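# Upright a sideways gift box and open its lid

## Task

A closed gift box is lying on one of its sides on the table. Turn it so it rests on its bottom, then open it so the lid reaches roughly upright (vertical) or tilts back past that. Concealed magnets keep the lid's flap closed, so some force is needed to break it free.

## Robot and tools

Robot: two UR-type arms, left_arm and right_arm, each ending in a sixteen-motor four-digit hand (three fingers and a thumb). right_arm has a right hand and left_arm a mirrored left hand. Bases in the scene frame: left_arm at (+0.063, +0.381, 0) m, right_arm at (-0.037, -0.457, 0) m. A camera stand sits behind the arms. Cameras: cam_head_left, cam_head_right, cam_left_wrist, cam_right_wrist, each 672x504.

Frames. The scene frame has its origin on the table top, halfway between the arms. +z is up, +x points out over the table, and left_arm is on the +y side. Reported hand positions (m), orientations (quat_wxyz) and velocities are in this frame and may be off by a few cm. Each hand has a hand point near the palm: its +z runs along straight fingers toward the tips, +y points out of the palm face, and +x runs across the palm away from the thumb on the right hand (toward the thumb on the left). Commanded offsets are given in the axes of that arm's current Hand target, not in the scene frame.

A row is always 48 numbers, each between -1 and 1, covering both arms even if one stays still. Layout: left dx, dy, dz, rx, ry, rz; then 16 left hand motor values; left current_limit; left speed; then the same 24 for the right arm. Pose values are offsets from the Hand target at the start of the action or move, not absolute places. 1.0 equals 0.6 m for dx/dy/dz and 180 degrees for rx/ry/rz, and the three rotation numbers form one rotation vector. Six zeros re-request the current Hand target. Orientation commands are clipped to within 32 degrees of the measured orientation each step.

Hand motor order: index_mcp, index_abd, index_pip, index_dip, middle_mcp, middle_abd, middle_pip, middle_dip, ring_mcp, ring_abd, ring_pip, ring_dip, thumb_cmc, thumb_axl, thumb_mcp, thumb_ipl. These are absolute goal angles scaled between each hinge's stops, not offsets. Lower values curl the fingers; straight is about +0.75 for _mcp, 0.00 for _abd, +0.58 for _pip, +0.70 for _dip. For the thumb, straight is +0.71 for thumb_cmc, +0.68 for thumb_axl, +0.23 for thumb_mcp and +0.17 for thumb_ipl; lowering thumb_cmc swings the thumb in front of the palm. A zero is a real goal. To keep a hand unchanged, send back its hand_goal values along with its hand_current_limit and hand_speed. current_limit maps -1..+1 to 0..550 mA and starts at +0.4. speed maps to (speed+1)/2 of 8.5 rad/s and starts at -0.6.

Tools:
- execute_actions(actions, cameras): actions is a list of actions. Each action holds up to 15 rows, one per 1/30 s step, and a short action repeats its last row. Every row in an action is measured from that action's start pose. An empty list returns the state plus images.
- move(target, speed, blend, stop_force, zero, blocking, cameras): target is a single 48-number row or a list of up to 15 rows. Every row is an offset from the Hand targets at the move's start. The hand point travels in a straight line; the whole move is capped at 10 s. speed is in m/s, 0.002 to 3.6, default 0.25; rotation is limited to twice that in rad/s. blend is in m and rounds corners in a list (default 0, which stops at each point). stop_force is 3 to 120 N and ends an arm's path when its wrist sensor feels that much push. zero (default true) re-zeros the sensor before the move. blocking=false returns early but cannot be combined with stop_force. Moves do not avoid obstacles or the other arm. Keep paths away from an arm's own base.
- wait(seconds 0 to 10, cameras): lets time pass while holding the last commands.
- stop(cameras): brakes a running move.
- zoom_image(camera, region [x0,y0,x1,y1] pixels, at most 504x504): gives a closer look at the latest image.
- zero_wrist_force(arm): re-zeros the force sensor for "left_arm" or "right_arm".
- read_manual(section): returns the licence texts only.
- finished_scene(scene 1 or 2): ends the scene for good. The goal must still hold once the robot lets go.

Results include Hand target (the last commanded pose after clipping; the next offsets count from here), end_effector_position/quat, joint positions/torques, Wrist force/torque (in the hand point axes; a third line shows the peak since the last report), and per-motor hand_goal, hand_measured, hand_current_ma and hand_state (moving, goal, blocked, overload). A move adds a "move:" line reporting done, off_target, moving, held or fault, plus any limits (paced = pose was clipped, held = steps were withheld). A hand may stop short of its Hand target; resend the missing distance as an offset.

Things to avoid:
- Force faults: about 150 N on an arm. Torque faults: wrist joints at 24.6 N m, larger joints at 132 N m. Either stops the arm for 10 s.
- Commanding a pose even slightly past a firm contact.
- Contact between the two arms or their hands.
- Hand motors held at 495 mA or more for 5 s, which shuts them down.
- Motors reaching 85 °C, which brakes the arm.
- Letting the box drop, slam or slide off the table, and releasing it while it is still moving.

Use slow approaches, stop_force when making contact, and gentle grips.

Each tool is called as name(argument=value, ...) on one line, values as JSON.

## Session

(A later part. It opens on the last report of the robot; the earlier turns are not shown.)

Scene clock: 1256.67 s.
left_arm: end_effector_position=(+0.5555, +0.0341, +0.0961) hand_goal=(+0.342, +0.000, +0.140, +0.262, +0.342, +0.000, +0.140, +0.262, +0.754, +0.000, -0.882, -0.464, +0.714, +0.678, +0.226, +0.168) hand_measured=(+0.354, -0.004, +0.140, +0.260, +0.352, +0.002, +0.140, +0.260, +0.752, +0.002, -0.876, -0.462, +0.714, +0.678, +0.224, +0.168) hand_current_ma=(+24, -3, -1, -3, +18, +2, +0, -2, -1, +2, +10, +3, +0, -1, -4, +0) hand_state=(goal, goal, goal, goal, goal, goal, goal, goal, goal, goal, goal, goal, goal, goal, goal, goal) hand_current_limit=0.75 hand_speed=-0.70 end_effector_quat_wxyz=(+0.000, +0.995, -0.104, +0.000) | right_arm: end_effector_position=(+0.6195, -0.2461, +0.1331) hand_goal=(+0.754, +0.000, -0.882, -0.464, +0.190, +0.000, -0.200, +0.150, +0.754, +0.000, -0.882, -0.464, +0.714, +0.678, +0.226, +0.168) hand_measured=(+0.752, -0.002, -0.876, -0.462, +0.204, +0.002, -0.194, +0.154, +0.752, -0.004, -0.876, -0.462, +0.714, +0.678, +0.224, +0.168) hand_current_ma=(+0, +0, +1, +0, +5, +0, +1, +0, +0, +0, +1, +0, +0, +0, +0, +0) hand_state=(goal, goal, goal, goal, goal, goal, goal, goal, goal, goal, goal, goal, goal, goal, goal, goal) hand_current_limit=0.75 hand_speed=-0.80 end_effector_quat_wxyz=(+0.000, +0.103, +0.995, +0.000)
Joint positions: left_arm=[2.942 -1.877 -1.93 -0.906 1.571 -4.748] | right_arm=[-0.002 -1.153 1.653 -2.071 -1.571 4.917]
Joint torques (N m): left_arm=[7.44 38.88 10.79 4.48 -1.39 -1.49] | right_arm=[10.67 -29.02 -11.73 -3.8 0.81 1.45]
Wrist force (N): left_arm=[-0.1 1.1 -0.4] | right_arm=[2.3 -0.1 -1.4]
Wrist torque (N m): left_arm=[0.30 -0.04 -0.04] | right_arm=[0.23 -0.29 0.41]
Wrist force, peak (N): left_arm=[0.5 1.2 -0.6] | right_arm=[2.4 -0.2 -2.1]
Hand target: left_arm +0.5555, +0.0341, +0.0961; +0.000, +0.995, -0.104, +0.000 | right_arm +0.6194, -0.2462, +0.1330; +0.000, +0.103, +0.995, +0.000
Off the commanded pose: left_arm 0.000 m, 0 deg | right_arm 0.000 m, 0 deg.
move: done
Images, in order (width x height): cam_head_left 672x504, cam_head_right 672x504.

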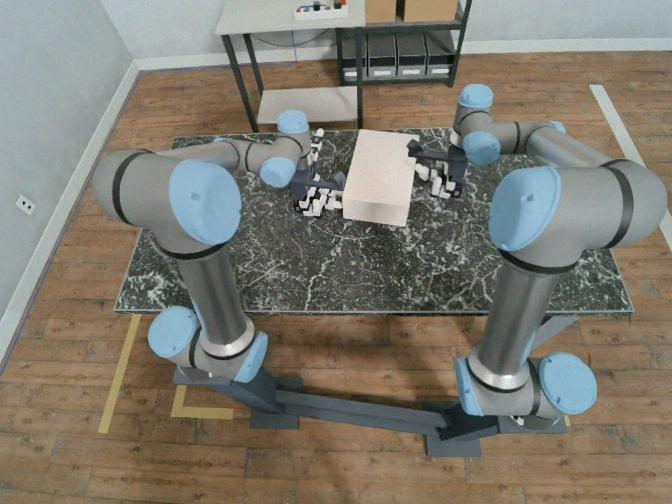

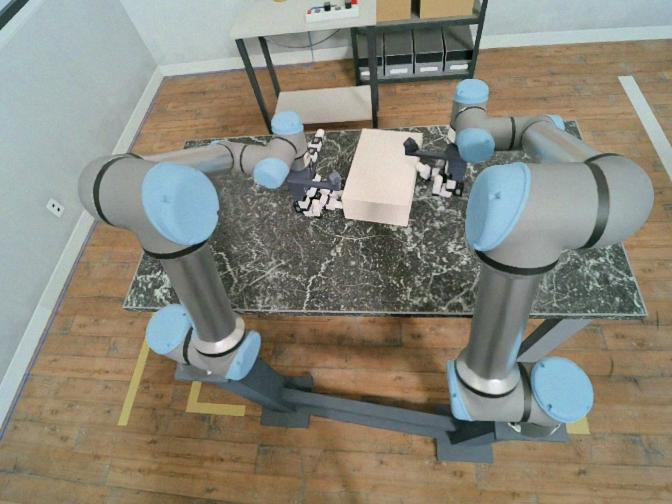

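move(target=[[0,-0.02,-0.03,0,0,0,0.342,0,0.139,0.261,0.342,0,0.139,0.261,0.753,0,-0.883,-0.464,0.714,0.678,0.226,0.168,0.75,-0.7,0,-0.06,0,0,0,0,0.5,0,0.358,0.478,0.479,0,0.285,0.406,0.5,0,0.358,0.478,0.714,0.678,0.226,0.168,0.75,-0.7],[0,-0.02,-0.067,0,0,0,0.342,0,0.139,0.261,0.342,0,0.139,0.261,0.753,0,-0.883,-0.464,0.714,0.678,0.226,0.168,0.75,-0.7,0,-0.06,0.075,0,0,0,0.5,0,0.358,0.478,0.479,0,0.285,0.406,0.5,0,0.358,0.478,0.714,0.678,0.226,0.168,0.75,-0.7],[0,0.012,-0.067,0,0,0,0.342,0,0.139,0.261,0.342,0,0.139,0.261,0.753,0,-0.883,-0.464,0.714,0.678,0.226,0.168,0.75,-0.7,0,0,0.075,0,0,0,0.5,0,0.358,0.478,0.479,0,0.285,0.406,0.5,0,0.358,0.478,0.714,0.678,0.226,0.168,0.75,-0.7]], speed=[0.1,0.1,0.03])

move(target=[0,0,0,0,0,0,0.342,0,0.139,0.261,0.342,0,0.139,0.261,0.753,0,-0.883,-0.464,0.714,0.678,0.226,0.168,0.75,-0.7,0,0,0,0,0,0,0.16,0,0.358,0.478,0.205,0,0.285,0.406,0.19,0,0.358,0.478,0.714,0.678,0.226,0.168,0.75,-0.9])

move(target=[0,0,0,0,0,0,0.342,0,0.139,0.261,0.342,0,0.139,0.261,0.753,0,-0.883,-0.464,0.714,0.678,0.226,0.168,0.75,-0.7,0,0,0,0,0,0,0.13,0,0.358,0.478,0.19,0,-0.2,0.15,0.16,0,0.358,0.478,0.714,0.678,0.226,0.168,0.75,-0.95], cameras=["cam_head_left","cam_head_right"])

zoom_image(camera="cam_head_right", region=[320, 100, 500, 240])

Scene clock: 1310.10 s.
left_arm: end_effector_position=(+0.5540, +0.0270, +0.1363) hand_goal=(+0.342, +0.000, +0.140, +0.262, +0.342, +0.000, +0.140, +0.262, +0.754, +0.000, -0.882, -0.464, +0.714, +0.678, +0.226, +0.168) hand_measured=(+0.354, -0.008, +0.140, +0.260, +0.352, +0.002, +0.140, +0.260, +0.752, +0.002, -0.876, -0.462, +0.714, +0.678, +0.224, +0.168) hand_current_ma=(+24, -10, +0, -3, +18, +2, +0, -2, -1, +2, +9, +3, +0, -1, -4, +0) hand_state=(goal, goal, goal, goal, goal, goal, goal, goal, goal, goal, goal, goal, goal, goal, goal, goal) hand_current_limit=0.75 hand_speed=-0.70 end_effector_quat_wxyz=(+0.000, +0.995, -0.104, +0.000) | right_arm: end_effector_position=(+0.6195, -0.2460, +0.0880) hand_goal=(+0.500, +0.000, +0.358, +0.478, +0.480, +0.000, +0.286, +0.406, +0.500, +0.000, +0.358, +0.478, +0.714, +0.678, +0.226, +0.168) hand_measured=(+0.486, -0.008, +0.248, +0.414, +0.480, +0.002, +0.264, +0.384, +0.482, -0.008, +0.252, +0.416, +0.714, +0.678, +0.224, +0.168) hand_current_ma=(-5, -1, -203, -75, +0, +0, -10, -11, -8, -1, -189, -72, +0, +0, +0, +0) hand_state=(goal, goal, blocked, blocked, goal, goal, blocked, blocked, goal, goal, blocked, blocked, goal, goal, goal, goal) hand_current_limit=0.75 hand_speed=-0.70 end_effector_quat_wxyz=(+0.000, +0.103, +0.995, +0.000)
Joint positions: left_arm=[2.929 -1.824 -1.877 -1.012 1.571 -4.762] | right_arm=[-0.002 -1.096 1.701 -2.175 -1.571 4.918]
Joint torques (N m): left_arm=[6.31 27.89 17.16 0.9 -1.3 1.34] | right_arm=[1.92 -27.23 0.4 -0.29 2.51 -1.98]
Wrist force (N): left_arm=[-0.6 -1.0 -1.4] | right_arm=[2.5 -21.3 -32.2]
Wrist torque (N m): left_arm=[0.33 -0.10 0.07] | right_arm=[1.98 0.51 -0.31]
Wrist force, peak (N): left_arm=[-0.7 -1.5 -1.1] | right_arm=[5.0 -46.3 -62.2]
Hand target: left_arm +0.5540, +0.0271, +0.1363; +0.000, +0.995, -0.104, +0.000 | right_arm +0.6194, -0.2462, +0.0880; +0.000, +0.103, +0.995, +0.000
Off the commanded pose: left_arm 0.000 m, 0 deg | right_arm 0.000 m, 0 deg.
move: done

Scene clock: 1311.33 s.
left_arm: end_effector_position=(+0.5540, +0.0271, +0.1363) hand_goal=(+0.342, +0.000, +0.140, +0.262, +0.342, +0.000, +0.140, +0.262, +0.754, +0.000, -0.882, -0.464, +0.714, +0.678, +0.226, +0.168) hand_measured=(+0.358, -0.008, +0.138, +0.254, +0.352, +0.002, +0.140, +0.260, +0.752, +0.002, -0.876, -0.462, +0.714, +0.678, +0.224, +0.168) hand_current_ma=(+31, -10, -1, -11, +18, +2, +0, -2, -1, +2, +9, +3, +0, -1, -4, +0) hand_state=(goal, goal, goal, goal, goal, goal, goal, goal, goal, goal, goal, goal, goal, goal, goal, goal) hand_current_limit=0.75 hand_speed=-0.70 end_effector_quat_wxyz=(+0.000, +0.995, -0.104, +0.000) | right_arm: end_effector_position=(+0.6194, -0.2462, +0.0880) hand_goal=(+0.160, +0.000, +0.358, +0.478, +0.206, +0.000, +0.286, +0.406, +0.190, +0.000, +0.358, +0.478, +0.714, +0.678, +0.226, +0.168) hand_measured=(+0.228, -0.002, +0.374, +0.484, +0.290, +0.004, +0.304, +0.414, +0.270, -0.002, +0.374, +0.486, +0.714, +0.678, +0.224, +0.168) hand_current_ma=(+95, +0, +5, +1, +137, +0, +7, +2, +127, +0, +6, +1, +0, +0, +0, +0) hand_state=(blocked, goal, goal, goal, blocked, goal, goal, goal, blocked, goal, goal, goal, goal, goal, goal, goal) hand_current_limit=0.75 hand_speed=-0.90 end_effector_quat_wxyz=(+0.000, +0.103, +0.995, +0.000)
Joint positions: left_arm=[2.929 -1.824 -1.877 -1.012 1.571 -4.762] | right_arm=[-0.002 -1.096 1.701 -2.176 -1.571 4.917]
Joint torques (N m): left_arm=[6.28 36.26 11.65 3.62 -0.21 1.99] | right_arm=[-6.67 -51.45 -29.78 -3.36 0.36 -2.25]
Wrist force (N): left_arm=[-0.5 -2.5 -1.9] | right_arm=[1.3 -3.9 0.2]
Wrist torque (N m): left_arm=[0.35 -0.12 0.05] | right_arm=[0.68 -0.28 0.15]
Wrist force, peak (N): left_arm=[-0.7 -2.8 -1.7] | right_arm=[2.2 -24.6 -32.7]
Hand target: left_arm +0.5540, +0.0271, +0.1363; +0.000, +0.995, -0.104, +0.000 | right_arm +0.6194, -0.2462, +0.0880; +0.000, +0.103, +0.995, +0.000
Off the commanded pose: left_arm 0.000 m, 0 deg | right_arm 0.000 m, 0 deg.
move: done

Scene clock: 1314.03 s.
left_arm: end_effector_position=(+0.5540, +0.0271, +0.1363) hand_goal=(+0.342, +0.000, +0.140, +0.262, +0.342, +0.000, +0.140, +0.262, +0.754, +0.000, -0.882, -0.464, +0.714, +0.678, +0.226, +0.168) hand_measured=(+0.382, -0.024, +0.120, +0.228, +0.352, +0.000, +0.140, +0.260, +0.752, +0.002, -0.876, -0.462, +0.714, +0.678, +0.224, +0.168) hand_current_ma=(+113, -43, -39, -80, +18, +0, +0, -2, -1, +2, +9, +3, +0, -1, -4, +0) hand_state=(blocked, blocked, goal, blocked, goal, goal, goal, goal, goal, goal, goal, goal, goal, goal, goal, goal) hand_current_limit=0.75 hand_speed=-0.70 end_effector_quat_wxyz=(+0.000, +0.995, -0.104, +0.000) | right_arm: end_effector_position=(+0.6194, -0.2462, +0.0880) hand_goal=(+0.130, +0.000, +0.358, +0.478, +0.190, +0.000, -0.200, +0.150, +0.160, +0.000, +0.358, +0.478, +0.714, +0.678, +0.226, +0.168) hand_measured=(+0.188, +0.012, +0.380, +0.488, +0.330, +0.008, +0.026, +0.250, +0.248, +0.024, +0.378, +0.480, +0.714, +0.678, +0.224, +0.168) hand_current_ma=(+68, +2, +10, +3, +359, +1, +481, +170, +152, +9, +9, +0, +0, +0, +0, +0) hand_state=(blocked, goal, blocked, goal, blocked, goal, blocked, blocked, blocked, blocked, blocked, goal, goal, goal, goal, goal) hand_current_limit=0.75 hand_speed=-0.95 end_effector_quat_wxyz=(+0.000, +0.103, +0.995, +0.000)
Joint positions: left_arm=[2.929 -1.824 -1.877 -1.012 1.571 -4.762] | right_arm=[-0.002 -1.096 1.701 -2.176 -1.571 4.917]
Joint torques (N m): left_arm=[-3.51 34.01 11.79 4.21 -1.51 1.84] | right_arm=[0.28 -51.99 -30.06 -3.36 4.17 -2.24]
Wrist force (N): left_arm=[-2.0 -9.8 -4.2] | right_arm=[-0.7 -9.6 2.8]
Wrist torque (N m): left_arm=[0.46 -0.09 -0.04] | right_arm=[1.05 -0.33 -0.09]
Wrist force, peak (N): left_arm=[-1.7 -10.0 -4.5] | right_arm=[-0.5 -10.1 2.5]
Hand target: left_arm +0.5540, +0.0271, +0.1363; +0.000, +0.995, -0.104, +0.000 | right_arm +0.6194, -0.2462, +0.0880; +0.000, +0.103, +0.995, +0.000
Off the commanded pose: left_arm 0.000 m, 0 deg | right_arm 0.000 m, 0 deg.
move: done
Images, in order (width x height): cam_head_left 672x504, cam_head_right 672x504.

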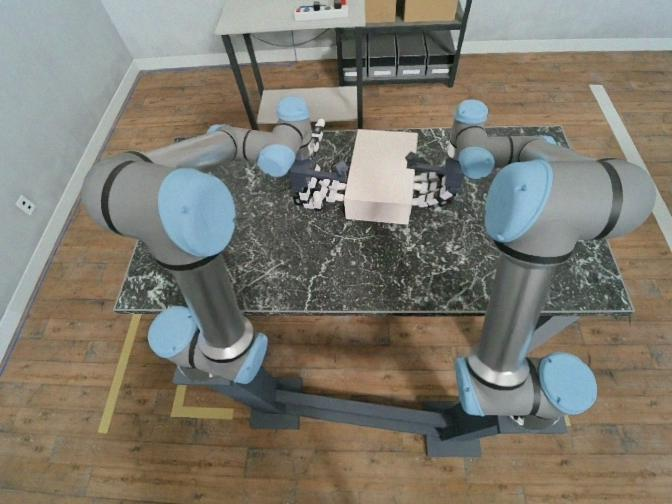

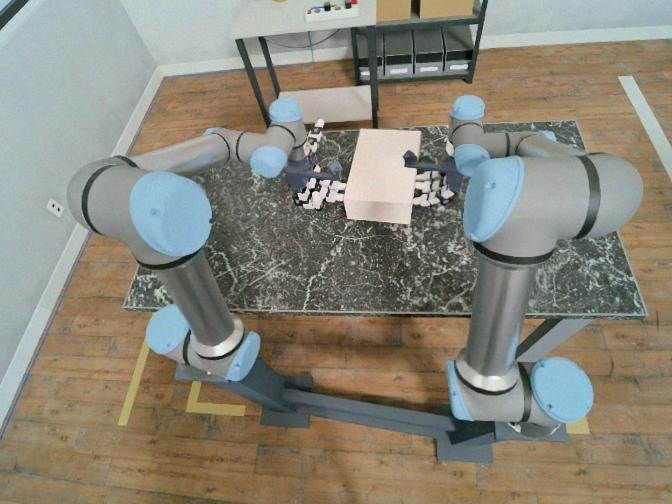

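Scaled by 2.800.

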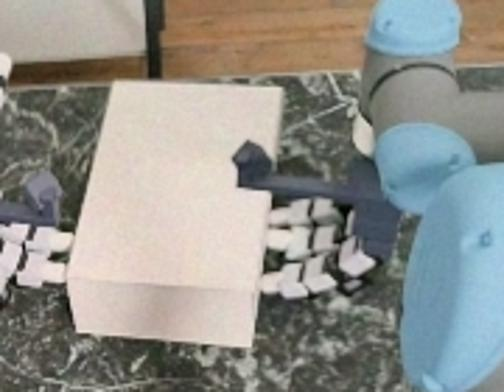

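move(target=[0,0,0,0,0,0,0.342,0,0.139,0.261,0.342,0,0.139,0.261,0.753,0,-0.883,-0.464,0.714,0.678,0.226,0.168,0.75,-0.7,0,0.005,0,0,0,0,0.1,0,0.358,0.478,0.12,0,-0.25,0.05,0.13,0,0.358,0.478,0.714,0.678,0.226,0.168,0.79,-0.95], cameras=["cam_head_left","cam_head_right"])

zoom_image(camera="cam_head_right", region=[320, 100, 500, 240])

Scene clock: 1327.73 s.
left_arm: end_effector_position=(+0.5540, +0.0271, +0.1363) hand_goal=(+0.342, +0.000, +0.140, +0.262, +0.342, +0.000, +0.140, +0.262, +0.754, +0.000, -0.882, -0.464, +0.714, +0.678, +0.226, +0.168) hand_measured=(+0.392, -0.036, +0.114, +0.218, +0.352, -0.002, +0.140, +0.260, +0.752, +0.002, -0.876, -0.462, +0.714, +0.678, +0.224, +0.168) hand_current_ma=(+147, -76, -58, -112, +19, -3, +0, -2, -1, +2, +9, +3, +0, -1, -4, +0) hand_state=(blocked, blocked, blocked, blocked, goal, goal, goal, goal, goal, goal, goal, goal, goal, goal, goal, goal) hand_current_limit=0.75 hand_speed=-0.70 end_effector_quat_wxyz=(+0.000, +0.995, -0.104, +0.000) | right_arm: end_effector_position=(+0.6200, -0.2432, +0.0880) hand_goal=(+0.100, +0.000, +0.358, +0.478, +0.120, +0.000, -0.250, +0.050, +0.130, +0.000, +0.358, +0.478, +0.714, +0.678, +0.226, +0.168) hand_measured=(+0.184, +0.014, +0.392, +0.496, +0.156, +0.008, -0.228, +0.064, +0.248, +0.034, +0.396, +0.496, +0.714, +0.678, +0.224, +0.168) hand_current_ma=(+138, +4, +22, +7, +28, +1, +10, +4, +256, +18, +29, +7, +0, +0, +0, +0) hand_state=(blocked, goal, blocked, goal, blocked, goal, blocked, goal, blocked, blocked, blocked, goal, goal, goal, goal, goal) hand_current_limit=0.79 hand_speed=-0.95 end_effector_quat_wxyz=(+0.000, +0.103, +0.995, +0.000)
Joint positions: left_arm=[2.929 -1.824 -1.877 -1.012 1.571 -4.762] | right_arm=[0.002 -1.094 1.697 -2.174 -1.571 4.922]
Joint torques (N m): left_arm=[-11.36 29.98 11.82 4.42 -2.68 1.91] | right_arm=[0.13 -39.76 -14.98 -3.32 1.48 -2.07]
Wrist force (N): left_arm=[-1.6 -4.8 -2.3] | right_arm=[-0.1 -4.4 2.0]
Wrist torque (N m): left_arm=[0.31 -0.17 0.07] | right_arm=[0.78 -0.29 0.04]
Wrist force, peak (N): left_arm=[-3.9 -15.2 -5.6] | right_arm=[-2.6 -15.2 4.3]
Hand target: left_arm +0.5540, +0.0271, +0.1363; +0.000, +0.995, -0.104, +0.000 | right_arm +0.6200, -0.2432, +0.0880; +0.000, +0.103, +0.995, +0.000
Off the commanded pose: left_arm 0.000 m, 0 deg | right_arm 0.000 m, 0 deg.
move: done
Images, in order (width x height): cam_head_left 672x504, cam_head_right 672x504.

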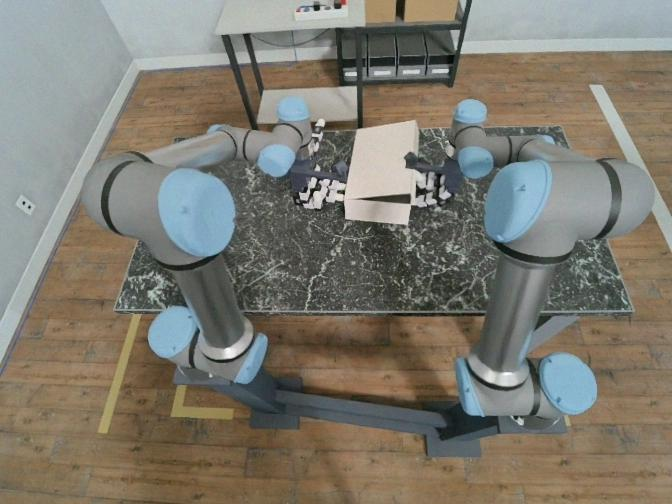

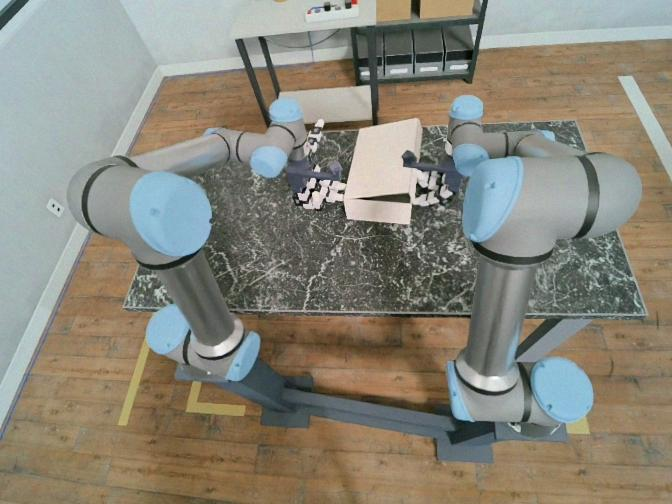

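Scaled by 2.800.

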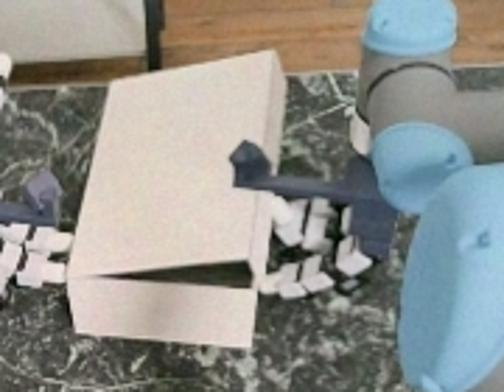

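move(target=[0,0,0,0,0,0,0.342,0,0.139,0.261,0.342,0,0.139,0.261,0.753,0,-0.883,-0.464,0.714,0.678,0.226,0.168,0.75,-0.7,0,0,0,0,0,0,0.342,0,-0.883,-0.464,0.12,0,-0.25,0.05,0.342,0,-0.883,-0.464,0.714,0.678,0.226,0.168,0.79,-0.8])

move(target=[0,0,0,0,0,0,0.342,0,0.139,0.261,0.342,0,0.139,0.261,0.753,0,-0.883,-0.464,0.714,0.678,0.226,0.168,0.75,-0.7,0,0,-0.05,0,0,0,0.342,0,-0.883,-0.464,0.12,0,-0.25,0.05,0.342,0,-0.883,-0.464,0.714,0.678,0.226,0.168,0.79,-0.8], speed=0.04, cameras=["cam_head_left","cam_head_right"])

zoom_image(camera="cam_head_right", region=[320, 100, 500, 240])

zoom_image(camera="cam_head_left", region=[320, 100, 500, 240])

Scene clock: 1364.13 s.
left_arm: end_effector_position=(+0.5540, +0.0271, +0.1363) hand_goal=(+0.342, +0.000, +0.140, +0.262, +0.342, +0.000, +0.140, +0.262, +0.754, +0.000, -0.882, -0.464, +0.714, +0.678, +0.226, +0.168) hand_measured=(+0.384, -0.034, +0.138, +0.246, +0.354, -0.002, +0.146, +0.262, +0.752, +0.002, -0.876, -0.462, +0.714, +0.678, +0.224, +0.168) hand_current_ma=(+113, -67, -3, -30, +25, -2, +9, +0, -1, +2, +9, +3, +0, -1, -4, +0) hand_state=(blocked, blocked, goal, goal, goal, goal, goal, goal, goal, goal, goal, goal, goal, goal, goal, goal) hand_current_limit=0.75 hand_speed=-0.70 end_effector_quat_wxyz=(+0.000, +0.995, -0.104, +0.000) | right_arm: end_effector_position=(+0.6200, -0.2432, +0.0880) hand_goal=(+0.342, +0.000, -0.882, -0.464, +0.120, +0.000, -0.250, +0.050, +0.342, +0.000, -0.882, -0.464, +0.714, +0.678, +0.226, +0.168) hand_measured=(+0.350, +0.004, -0.876, -0.462, +0.146, +0.002, -0.248, +0.044, +0.356, +0.004, -0.876, -0.462, +0.714, +0.678, +0.224, +0.168) hand_current_ma=(+2, +0, +1, +0, +15, +0, +0, -1, +4, +0, +1, +0, +0, +0, +0, +0) hand_state=(goal, goal, goal, goal, blocked, goal, goal, goal, goal, goal, goal, goal, goal, goal, goal, goal) hand_current_limit=0.79 hand_speed=-0.80 end_effector_quat_wxyz=(+0.000, +0.103, +0.995, +0.000)
Joint positions: left_arm=[2.929 -1.824 -1.877 -1.012 1.571 -4.762] | right_arm=[0.002 -1.094 1.697 -2.174 -1.571 4.922]
Joint torques (N m): left_arm=[4.45 24.54 13.88 4.35 -2.4 1.59] | right_arm=[3.54 -50.44 -12.57 -3.56 2.61 -1.96]
Wrist force (N): left_arm=[-0.7 -2.2 -0.9] | right_arm=[1.5 -2.2 -0.2]
Wrist torque (N m): left_arm=[0.24 -0.13 0.09] | right_arm=[0.38 -0.27 0.18]
Wrist force, peak (N): left_arm=[-1.5 -10.1 -2.8] | right_arm=[-0.3 -7.9 2.2]
Hand target: left_arm +0.5540, +0.0271, +0.1363; +0.000, +0.995, -0.104, +0.000 | right_arm +0.6200, -0.2432, +0.0880; +0.000, +0.103, +0.995, +0.000
Off the commanded pose: left_arm 0.000 m, 0 deg | right_arm 0.000 m, 0 deg.
move: done

Scene clock: 1365.17 s.
left_arm: end_effector_position=(+0.5540, +0.0271, +0.1363) hand_goal=(+0.342, +0.000, +0.140, +0.262, +0.342, +0.000, +0.140, +0.262, +0.754, +0.000, -0.882, -0.464, +0.714, +0.678, +0.226, +0.168) hand_measured=(+0.354, -0.004, +0.142, +0.260, +0.352, -0.002, +0.146, +0.262, +0.752, +0.002, -0.876, -0.462, +0.714, +0.678, +0.224, +0.168) hand_current_ma=(+24, -3, +3, -2, +19, -2, +9, +0, -1, +2, +9, +3, +0, -1, -4, +0) hand_state=(goal, goal, goal, goal, goal, goal, goal, goal, goal, goal, goal, goal, goal, goal, goal, goal) hand_current_limit=0.75 hand_speed=-0.70 end_effector_quat_wxyz=(+0.000, +0.995, -0.104, +0.000) | right_arm: end_effector_position=(+0.6201, -0.2432, +0.1182) hand_goal=(+0.342, +0.000, -0.882, -0.464, +0.120, +0.000, -0.250, +0.050, +0.342, +0.000, -0.882, -0.464, +0.714, +0.678, +0.226, +0.168) hand_measured=(+0.350, +0.004, -0.876, -0.462, +0.154, +0.002, -0.242, +0.050, +0.354, +0.004, -0.876, -0.462, +0.714, +0.678, +0.224, +0.168) hand_current_ma=(+2, +0, +1, +0, +25, +0, +2, +0, +4, +0, +1, +0, +0, +0, +0, +0) hand_state=(goal, goal, goal, goal, blocked, goal, goal, goal, goal, goal, goal, goal, goal, goal, goal, goal) hand_current_limit=0.79 hand_speed=-0.80 end_effector_quat_wxyz=(+0.000, +0.103, +0.995, +0.000)
Joint positions: left_arm=[2.929 -1.824 -1.877 -1.012 1.571 -4.762] | right_arm=[0.002 -1.132 1.666 -2.105 -1.571 4.922]
Joint torques (N m): left_arm=[7.1 23.49 15.61 4.46 0.41 1.83] | right_arm=[9.67 -31.63 -11.07 -3.91 -0.96 -1.77]
Wrist force (N): left_arm=[0.5 0.4 -0.5] | right_arm=[2.8 -1.0 -0.2]
Wrist torque (N m): left_arm=[0.21 -0.13 0.12] | right_arm=[0.32 -0.33 0.21]
Wrist force, peak (N): left_arm=[-0.6 -2.6 -0.8] | right_arm=[2.9 -0.8 0.0]
Hand target: left_arm +0.5540, +0.0271, +0.1363; +0.000, +0.995, -0.104, +0.000 | right_arm +0.6200, -0.2432, +0.1180; +0.000, +0.103, +0.995, +0.000
Off the commanded pose: left_arm 0.000 m, 0 deg | right_arm 0.000 m, 0 deg.
move: done
Images, in order (width x height): cam_head_left 672x504, cam_head_right 672x504.

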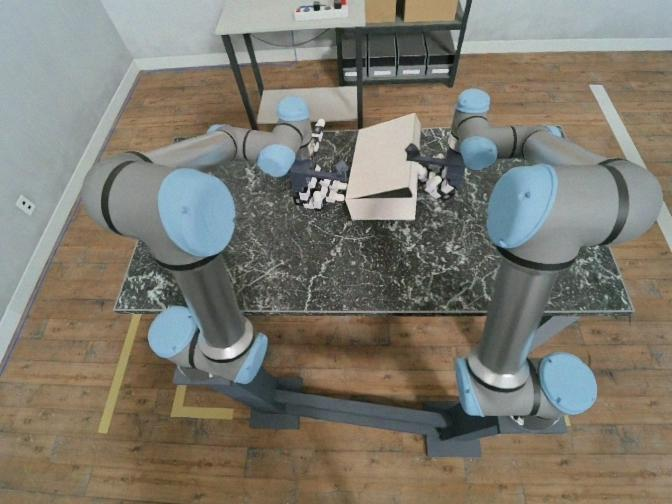

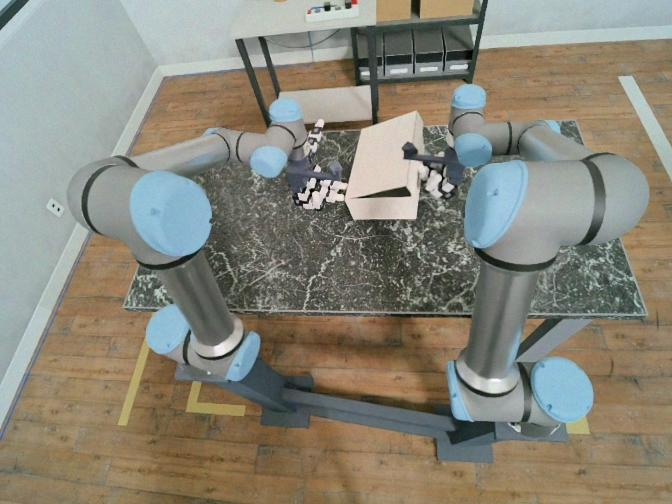

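Scaled by 2.800.

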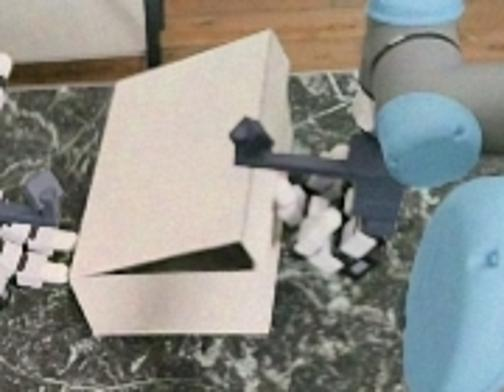

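Scaled by 2.800.

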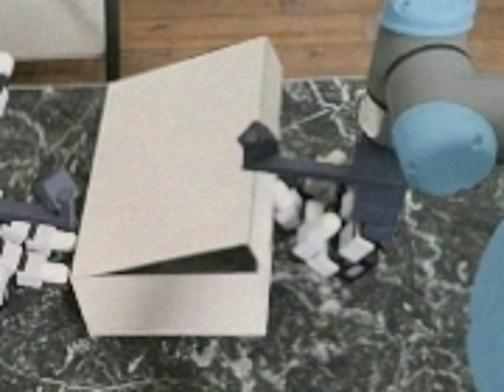

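move(target=[[0,0,0,0,0,0,0.342,0,0.139,0.261,0.342,0,0.139,0.261,0.753,0,-0.883,-0.464,0.714,0.678,0.226,0.168,0.75,-0.7,0,0.007,-0.05,0,0,0,0.342,0,-0.883,-0.464,0.12,0,-0.25,0.05,0.342,0,-0.883,-0.464,0.714,0.678,0.226,0.168,0.79,-0.8],[0,0,0,0,0,0,0.342,0,0.139,0.261,0.342,0,0.139,0.261,0.753,0,-0.883,-0.464,0.714,0.678,0.226,0.168,0.75,-0.7,0,0.025,-0.1,0,0,0,0.342,0,-0.883,-0.464,0.12,0,-0.25,0.05,0.342,0,-0.883,-0.464,0.714,0.678,0.226,0.168,0.79,-0.8]], speed=0.05, blend=[0.01,0], cameras=["cam_head_left","cam_head_right"])

zoom_image(camera="cam_head_right", region=[320, 80, 500, 240])

Scene clock: 1377.77 s.
left_arm: end_effector_position=(+0.5540, +0.0271, +0.1363) hand_goal=(+0.342, +0.000, +0.140, +0.262, +0.342, +0.000, +0.140, +0.262, +0.754, +0.000, -0.882, -0.464, +0.714, +0.678, +0.226, +0.168) hand_measured=(+0.354, -0.004, +0.142, +0.260, +0.352, -0.002, +0.146, +0.262, +0.752, +0.002, -0.876, -0.462, +0.714, +0.678, +0.224, +0.168) hand_current_ma=(+24, -3, +3, -2, +19, -2, +9, +0, -1, +2, +9, +3, +0, -1, -4, +0) hand_state=(goal, goal, goal, goal, goal, goal, goal, goal, goal, goal, goal, goal, goal, goal, goal, goal) hand_current_limit=0.75 hand_speed=-0.70 end_effector_quat_wxyz=(+0.000, +0.995, -0.104, +0.000) | right_arm: end_effector_position=(+0.6231, -0.2284, +0.1782) hand_goal=(+0.342, +0.000, -0.882, -0.464, +0.120, +0.000, -0.250, +0.050, +0.342, +0.000, -0.882, -0.464, +0.714, +0.678, +0.226, +0.168) hand_measured=(+0.350, +0.004, -0.876, -0.462, +0.152, +0.000, -0.236, +0.052, +0.354, +0.004, -0.876, -0.462, +0.714, +0.678, +0.224, +0.168) hand_current_ma=(+2, +0, +1, +0, +22, +0, +4, +0, +4, +0, +1, +0, +0, +0, +0, +0) hand_state=(goal, goal, goal, goal, blocked, goal, goal, goal, goal, goal, goal, goal, goal, goal, goal, goal) hand_current_limit=0.79 hand_speed=-0.80 end_effector_quat_wxyz=(+0.000, +0.103, +0.995, +0.000) end_effector_velocity=(+0.000, -0.001, -0.002) end_effector_angular_velocity=(-0.001, +0.000, -0.003)
Joint positions: left_arm=[2.929 -1.824 -1.877 -1.012 1.571 -4.762] | right_arm=[0.026 -1.182 1.569 -1.958 -1.571 4.946]
Joint velocities: left_arm=[within noise] | right_arm=[-0.002 0.002 0.003 -0.006 -0.001 0.001]
Joint torques (N m): left_arm=[6.89 23.81 20.78 4.23 1.11 1.47] | right_arm=[-7.92 -30.02 -13.64 -3.67 1.16 -1.58]
Wrist force (N): left_arm=[0.3 0.8 -0.4] | right_arm=[3.1 0.3 -0.8]
Wrist torque (N m): left_arm=[0.24 -0.09 0.10] | right_arm=[0.36 -0.34 0.25]
Wrist force, peak (N): left_arm=[0.9 0.9 -0.4] | right_arm=[2.9 -3.8 0.2]
Hand target: left_arm +0.5540, +0.0271, +0.1363; +0.000, +0.995, -0.104, +0.000 | right_arm +0.6231, -0.2285, +0.1780; +0.000, +0.103, +0.995, +0.000
Off the commanded pose: left_arm 0.000 m, 0 deg | right_arm 0.000 m, 0 deg.
move: done
Images, in order (width x height): cam_head_left 672x504, cam_head_right 672x504.

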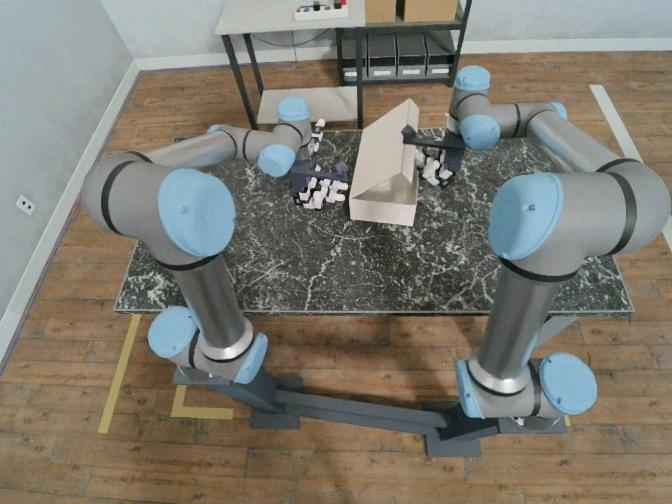

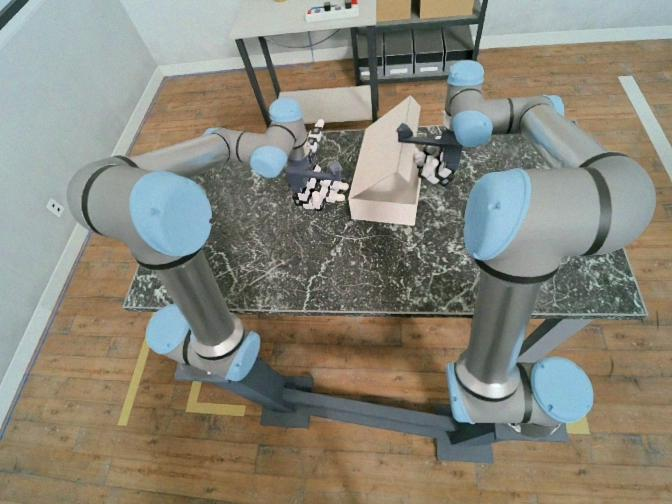

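Scaled by 2.800.

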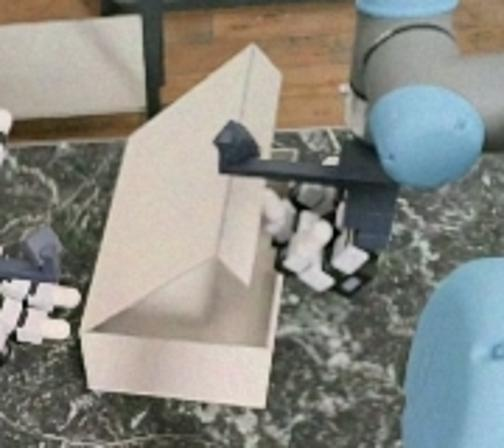

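move(target=[[0,-0.08,-0.2,0,0,0,0.754,0,0.576,0.696,0.754,0,0.576,0.696,0.754,0,0.576,0.696,0.714,0.678,0.226,0.168,0.75,-0.7,0,0.058,-0.073,0,0,0,0.342,0,-0.883,-0.464,0.12,0,-0.25,0.05,0.342,0,-0.883,-0.464,0.714,0.678,0.226,0.168,0.79,-0.8],[0.033,0.0425,-0.227,0,0,0,0.754,0,0.576,0.696,0.754,0,0.576,0.696,0.754,0,0.576,0.696,0.714,0.678,0.226,0.168,0.75,-0.7,0.09,0.09,-0.1,0,0,0,0.342,0,-0.883,-0.464,0.12,0,-0.25,0.05,0.342,0,-0.883,-0.464,0.714,0.678,0.226,0.168,0.79,-0.8]], speed=0.06, cameras=["cam_head_left","cam_head_right"])

zoom_image(camera="cam_head_right", region=[320, 80, 500, 240])

zoom_image(camera="cam_head_left", region=[320, 80, 500, 240])

Scene clock: 1439.80 s.
left_arm: end_effector_position=(+0.5680, -0.0020, +0.2724) hand_goal=(+0.754, +0.000, +0.576, +0.696, +0.754, +0.000, +0.576, +0.696, +0.754, +0.000, +0.576, +0.696, +0.714, +0.678, +0.226, +0.168) hand_measured=(+0.750, -0.002, +0.572, +0.694, +0.750, -0.002, +0.572, +0.694, +0.752, +0.002, +0.574, +0.694, +0.714, +0.678, +0.224, +0.168) hand_current_ma=(-5, -3, -4, -3, -4, -2, -3, -3, -1, +2, -3, -3, +0, -1, -4, +0) hand_state=(goal, goal, goal, goal, goal, goal, goal, goal, goal, goal, goal, goal, goal, goal, goal, goal) hand_current_limit=0.75 hand_speed=-0.70 end_effector_quat_wxyz=(+0.000, +0.995, -0.104, +0.000) end_effector_velocity=(-0.001, +0.002, -0.001) end_effector_angular_velocity=(+0.001, +0.000, -0.003) | right_arm: end_effector_position=(+0.5812, -0.1645, +0.2380) hand_goal=(+0.342, +0.000, -0.882, -0.464, +0.120, +0.000, -0.250, +0.050, +0.342, +0.000, -0.882, -0.464, +0.714, +0.678, +0.226, +0.168) hand_measured=(+0.350, +0.004, -0.876, -0.462, +0.142, +0.000, -0.244, +0.052, +0.354, +0.004, -0.876, -0.462, +0.714, +0.678, +0.224, +0.168) hand_current_ma=(+2, +0, +1, +0, +12, +0, +1, +0, +4, +0, +1, +0, +0, +0, +0, +0) hand_state=(goal, goal, goal, goal, blocked, goal, goal, goal, goal, goal, goal, goal, goal, goal, goal, goal) hand_current_limit=0.79 hand_speed=-0.80 end_effector_quat_wxyz=(+0.000, +0.103, +0.995, +0.000)
Joint positions: left_arm=[2.885 -1.764 -1.576 -1.372 1.571 -4.805] | right_arm=[0.136 -1.276 1.537 -1.833 -1.571 5.055]
Joint velocities: left_arm=[0.003 0.002 -0.005 0.003 0.001 0.005] | right_arm=[within noise]
Joint torques (N m): left_arm=[8.51 38.89 14.08 4.26 -0.06 2.27] | right_arm=[-9 -27.5 -32.31 -2.91 1.49 -2.42]
Wrist force (N): left_arm=[0.7 0.5 0.2] | right_arm=[2.8 0.0 -0.9]
Wrist torque (N m): left_arm=[0.08 -0.12 0.04] | right_arm=[0.24 -0.35 0.28]
Wrist force, peak (N): left_arm=[0.8 1.2 -0.3] | right_arm=[3.4 -0.4 -0.9]
Hand target: left_arm +0.5681, -0.0019, +0.2725; +0.000, +0.995, -0.104, +0.000 | right_arm +0.5813, -0.1646, +0.2380; +0.000, +0.103, +0.995, +0.000
Off the commanded pose: left_arm 0.000 m, 0 deg | right_arm 0.000 m, 0 deg.
move: done
Images, in order (width x height): cam_head_left 672x504, cam_head_right 672x504.

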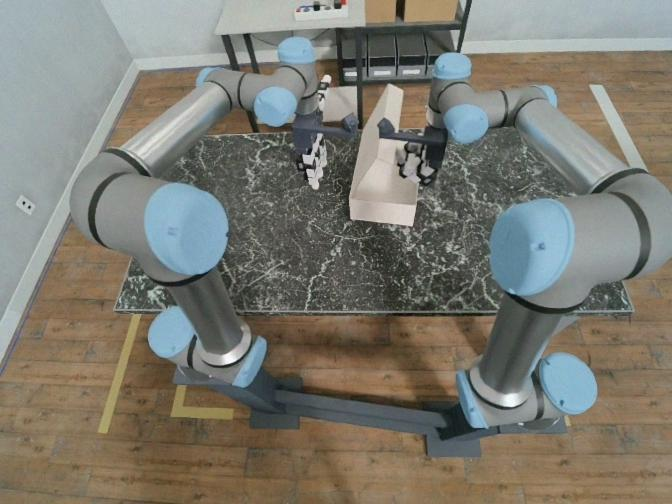

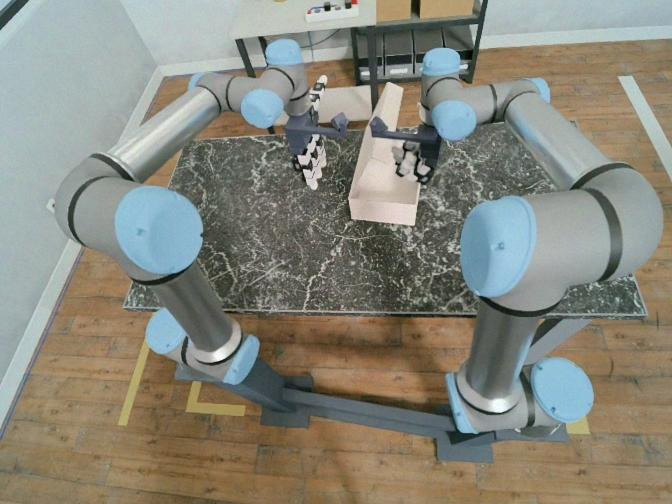

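Scaled by 2.800.

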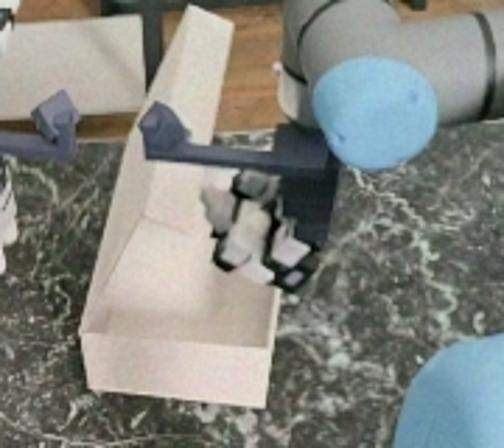

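Scaled by 2.800.

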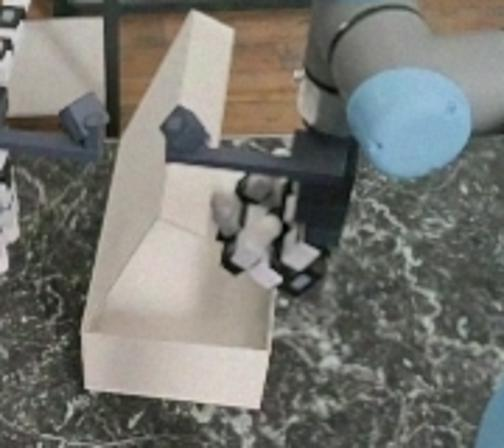

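move(target=[[0,0,0,0,0,0,0.754,0,0.576,0.696,0.754,0,0.576,0.696,0.754,0,0.576,0.696,0.714,0.678,0.226,0.168,0.75,-0.7,-0.083,0.02,-0.02,0,0,0,0.342,0,-0.883,-0.464,0.12,0,-0.25,0.05,0.342,0,-0.883,-0.464,0.714,0.678,0.226,0.168,0.79,-0.8],[0,0,0,0,0,0,0.754,0,0.576,0.696,0.754,0,0.576,0.696,0.754,0,0.576,0.696,0.714,0.678,0.226,0.168,0.75,-0.7,-0.083,0.07,-0.045,0,0,0,0.342,0,-0.883,-0.464,0.12,0,-0.25,0.05,0.342,0,-0.883,-0.464,0.714,0.678,0.226,0.168,0.79,-0.8]], speed=0.06, cameras=["cam_head_left","cam_head_right"])

zoom_image(camera="cam_head_right", region=[320, 80, 500, 240])

zoom_image(camera="cam_head_left", region=[320, 80, 500, 240])

Scene clock: 1467.80 s.
left_arm: end_effector_position=(+0.5681, -0.0019, +0.2725) hand_goal=(+0.754, +0.000, +0.576, +0.696, +0.754, +0.000, +0.576, +0.696, +0.754, +0.000, +0.576, +0.696, +0.714, +0.678, +0.226, +0.168) hand_measured=(+0.750, -0.002, +0.572, +0.694, +0.750, -0.002, +0.572, +0.694, +0.752, +0.002, +0.574, +0.694, +0.714, +0.678, +0.224, +0.168) hand_current_ma=(-5, -3, -4, -3, -4, -2, -3, -3, -1, +2, -3, -3, +0, -1, -4, +0) hand_state=(goal, goal, goal, goal, goal, goal, goal, goal, goal, goal, goal, goal, goal, goal, goal, goal) hand_current_limit=0.75 hand_speed=-0.70 end_effector_quat_wxyz=(+0.000, +0.995, -0.104, +0.000) | right_arm: end_effector_position=(+0.6387, -0.1336, +0.2649) hand_goal=(+0.342, +0.000, -0.882, -0.464, +0.120, +0.000, -0.250, +0.050, +0.342, +0.000, -0.882, -0.464, +0.714, +0.678, +0.226, +0.168) hand_measured=(+0.350, +0.004, -0.876, -0.462, +0.138, +0.000, -0.244, +0.052, +0.354, +0.004, -0.876, -0.462, +0.714, +0.678, +0.224, +0.168) hand_current_ma=(+2, +0, +1, +0, +7, +0, +1, +0, +4, +0, +1, +0, +0, +0, +0, +0) hand_state=(goal, goal, goal, goal, goal, goal, goal, goal, goal, goal, goal, goal, goal, goal, goal, goal) hand_current_limit=0.79 hand_speed=-0.80 end_effector_quat_wxyz=(+0.000, +0.103, +0.995, +0.000) end_effector_velocity=(-0.001, -0.001, +0.000) end_effector_angular_velocity=(+0.001, +0.000, +0.002)
Joint positions: left_arm=[2.886 -1.764 -1.576 -1.372 1.571 -4.805] | right_arm=[0.17 -1.133 1.269 -1.706 -1.571 5.09]
Joint velocities: left_arm=[within noise] | right_arm=[-0.003 -0.003 0.005 -0.003 0.001 -0.005]
Joint torques (N m): left_arm=[7.56 37.24 14.07 4.55 1.17 2.03] | right_arm=[-9.65 -51.79 -14.98 -3.97 0.42 -2.26]
Wrist force (N): left_arm=[0.7 0.6 -0.1] | right_arm=[2.1 -0.3 -1.3]
Wrist torque (N m): left_arm=[0.12 -0.12 0.02] | right_arm=[0.28 -0.23 0.21]
Wrist force, peak (N): left_arm=[1.2 0.8 0.0] | right_arm=[4.0 0.0 -0.7]
Hand target: left_arm +0.5681, -0.0019, +0.2725; +0.000, +0.995, -0.104, +0.000 | right_arm +0.6387, -0.1337, +0.2650; +0.000, +0.103, +0.995, +0.000
Off the commanded pose: left_arm 0.000 m, 0 deg | right_arm 0.000 m, 0 deg.
move: done
Images, in order (width x height): cam_head_left 672x504, cam_head_right 672x504.

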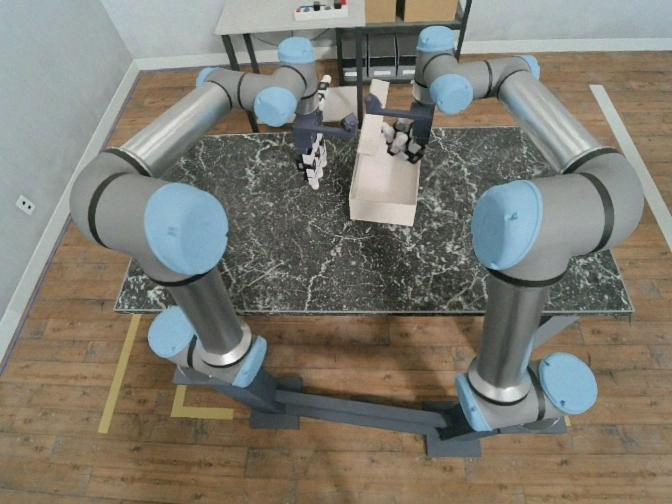

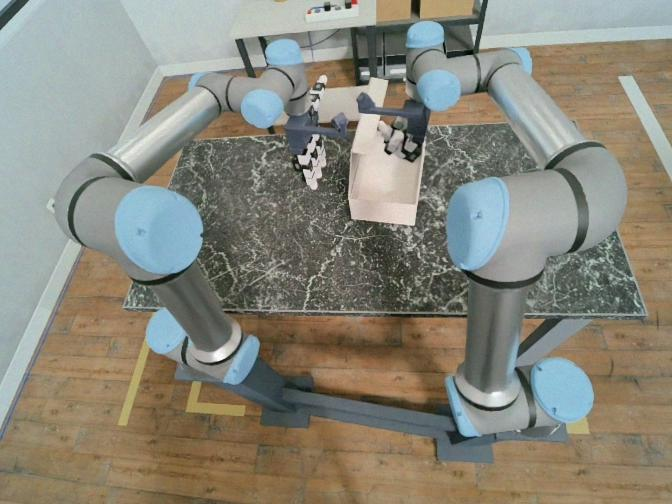

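Scaled by 2.800.

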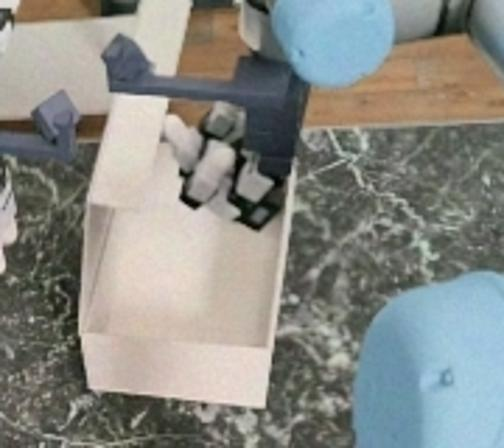

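Scaled by 2.800.

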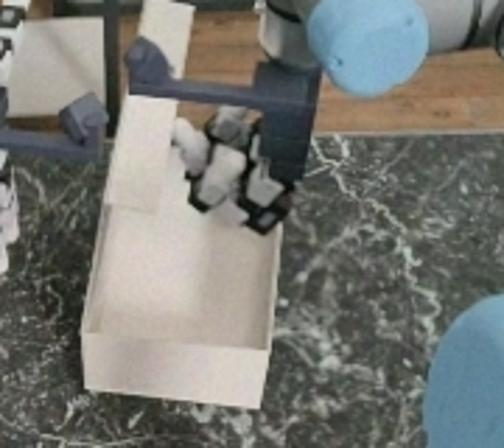

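move(target=[0,0,0,0,0,0,0.754,0,0.576,0.696,0.754,0,0.576,0.696,0.754,0,0.576,0.696,0.714,0.678,0.226,0.168,0.75,-0.7,0,0.06,0,0,0,0,0.342,0,-0.883,-0.464,0.12,0,-0.25,0.05,0.342,0,-0.883,-0.464,0.714,0.678,0.226,0.168,0.79,-0.8], speed=0.05, cameras=["cam_head_left","cam_head_right"])

zoom_image(camera="cam_head_right", region=[320, 60, 500, 240])

zoom_image(camera="cam_head_left", region=[320, 60, 500, 240])

Scene clock: 1479.70 s.
left_arm: end_effector_position=(+0.5681, -0.0019, +0.2725) hand_goal=(+0.754, +0.000, +0.576, +0.696, +0.754, +0.000, +0.576, +0.696, +0.754, +0.000, +0.576, +0.696, +0.714, +0.678, +0.226, +0.168) hand_measured=(+0.750, -0.002, +0.572, +0.694, +0.750, -0.002, +0.572, +0.694, +0.752, +0.002, +0.574, +0.694, +0.714, +0.678, +0.224, +0.168) hand_current_ma=(-5, -3, -4, -3, -4, -2, -3, -3, -1, +2, -3, -3, +0, -1, -4, +0) hand_state=(goal, goal, goal, goal, goal, goal, goal, goal, goal, goal, goal, goal, goal, goal, goal, goal) hand_current_limit=0.75 hand_speed=-0.70 end_effector_quat_wxyz=(+0.000, +0.995, -0.104, +0.000) | right_arm: end_effector_position=(+0.6460, -0.0983, +0.2649) hand_goal=(+0.342, +0.000, -0.882, -0.464, +0.120, +0.000, -0.250, +0.050, +0.342, +0.000, -0.882, -0.464, +0.714, +0.678, +0.226, +0.168) hand_measured=(+0.350, +0.004, -0.876, -0.462, +0.134, +0.000, -0.248, +0.050, +0.354, +0.004, -0.876, -0.462, +0.714, +0.678, +0.224, +0.168) hand_current_ma=(+2, +0, +1, +0, +5, +0, +0, +0, +3, +0, +1, +0, +0, +0, +0, +0) hand_state=(goal, goal, goal, goal, goal, goal, goal, goal, goal, goal, goal, goal, goal, goal, goal, goal) hand_current_limit=0.79 hand_speed=-0.80 end_effector_quat_wxyz=(+0.000, +0.103, +0.995, +0.000)
Joint positions: left_arm=[2.886 -1.764 -1.576 -1.372 1.571 -4.805] | right_arm=[0.219 -1.082 1.193 -1.681 -1.571 5.139]
Joint torques (N m): left_arm=[8.13 38.06 14.57 4.4 0.56 1.89] | right_arm=[-8.6 -54.67 -14.98 -3.64 1.33 -2.34]
Wrist force (N): left_arm=[1.0 0.4 -0.3] | right_arm=[2.1 0.3 -1.3]
Wrist torque (N m): left_arm=[0.10 -0.17 0.05] | right_arm=[0.35 -0.21 0.21]
Wrist force, peak (N): left_arm=[1.0 0.6 -0.7] | right_arm=[2.7 -0.1 -1.1]
Hand target: left_arm +0.5681, -0.0019, +0.2725; +0.000, +0.995, -0.104, +0.000 | right_arm +0.6460, -0.0985, +0.2650; +0.000, +0.103, +0.995, +0.000
Off the commanded pose: left_arm 0.000 m, 0 deg | right_arm 0.000 m, 0 deg.
move: done
Images, in order (width x height): cam_head_left 672x504, cam_head_right 672x504.

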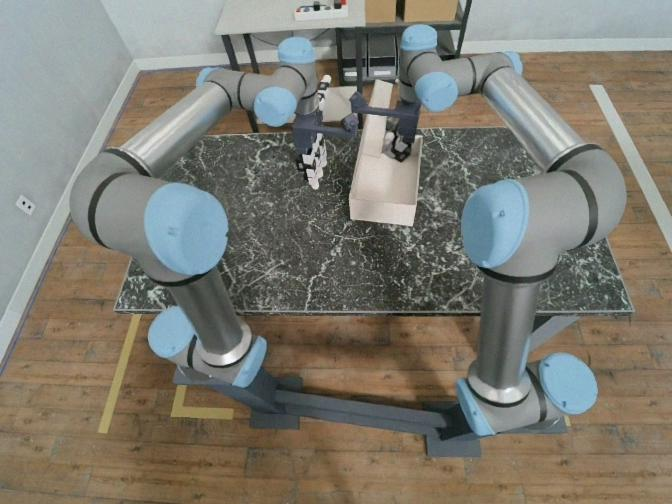

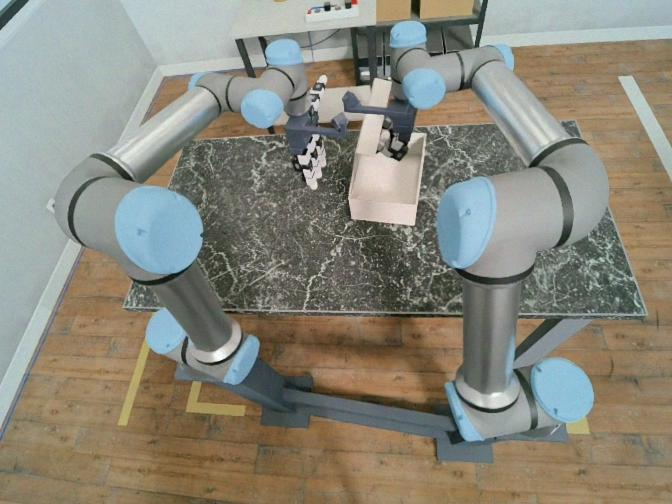

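Scaled by 2.800.

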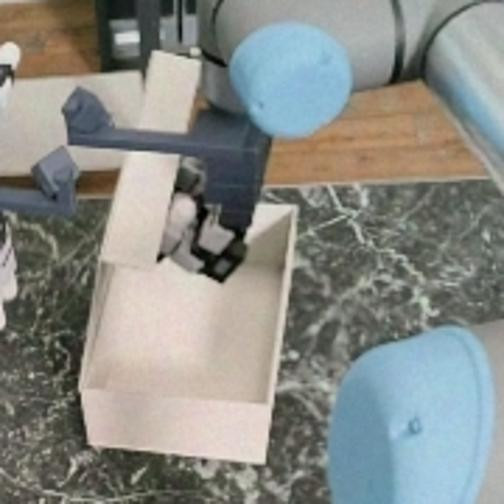

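Scaled by 2.800.

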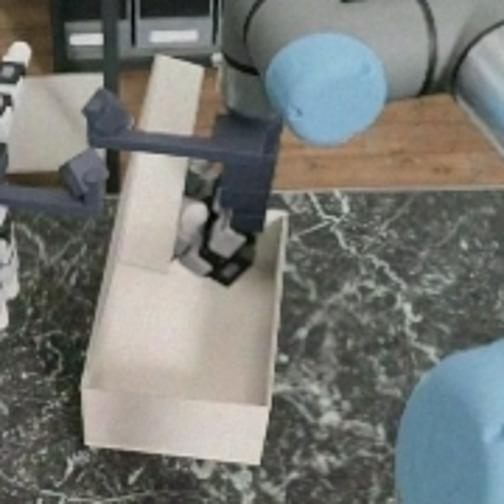

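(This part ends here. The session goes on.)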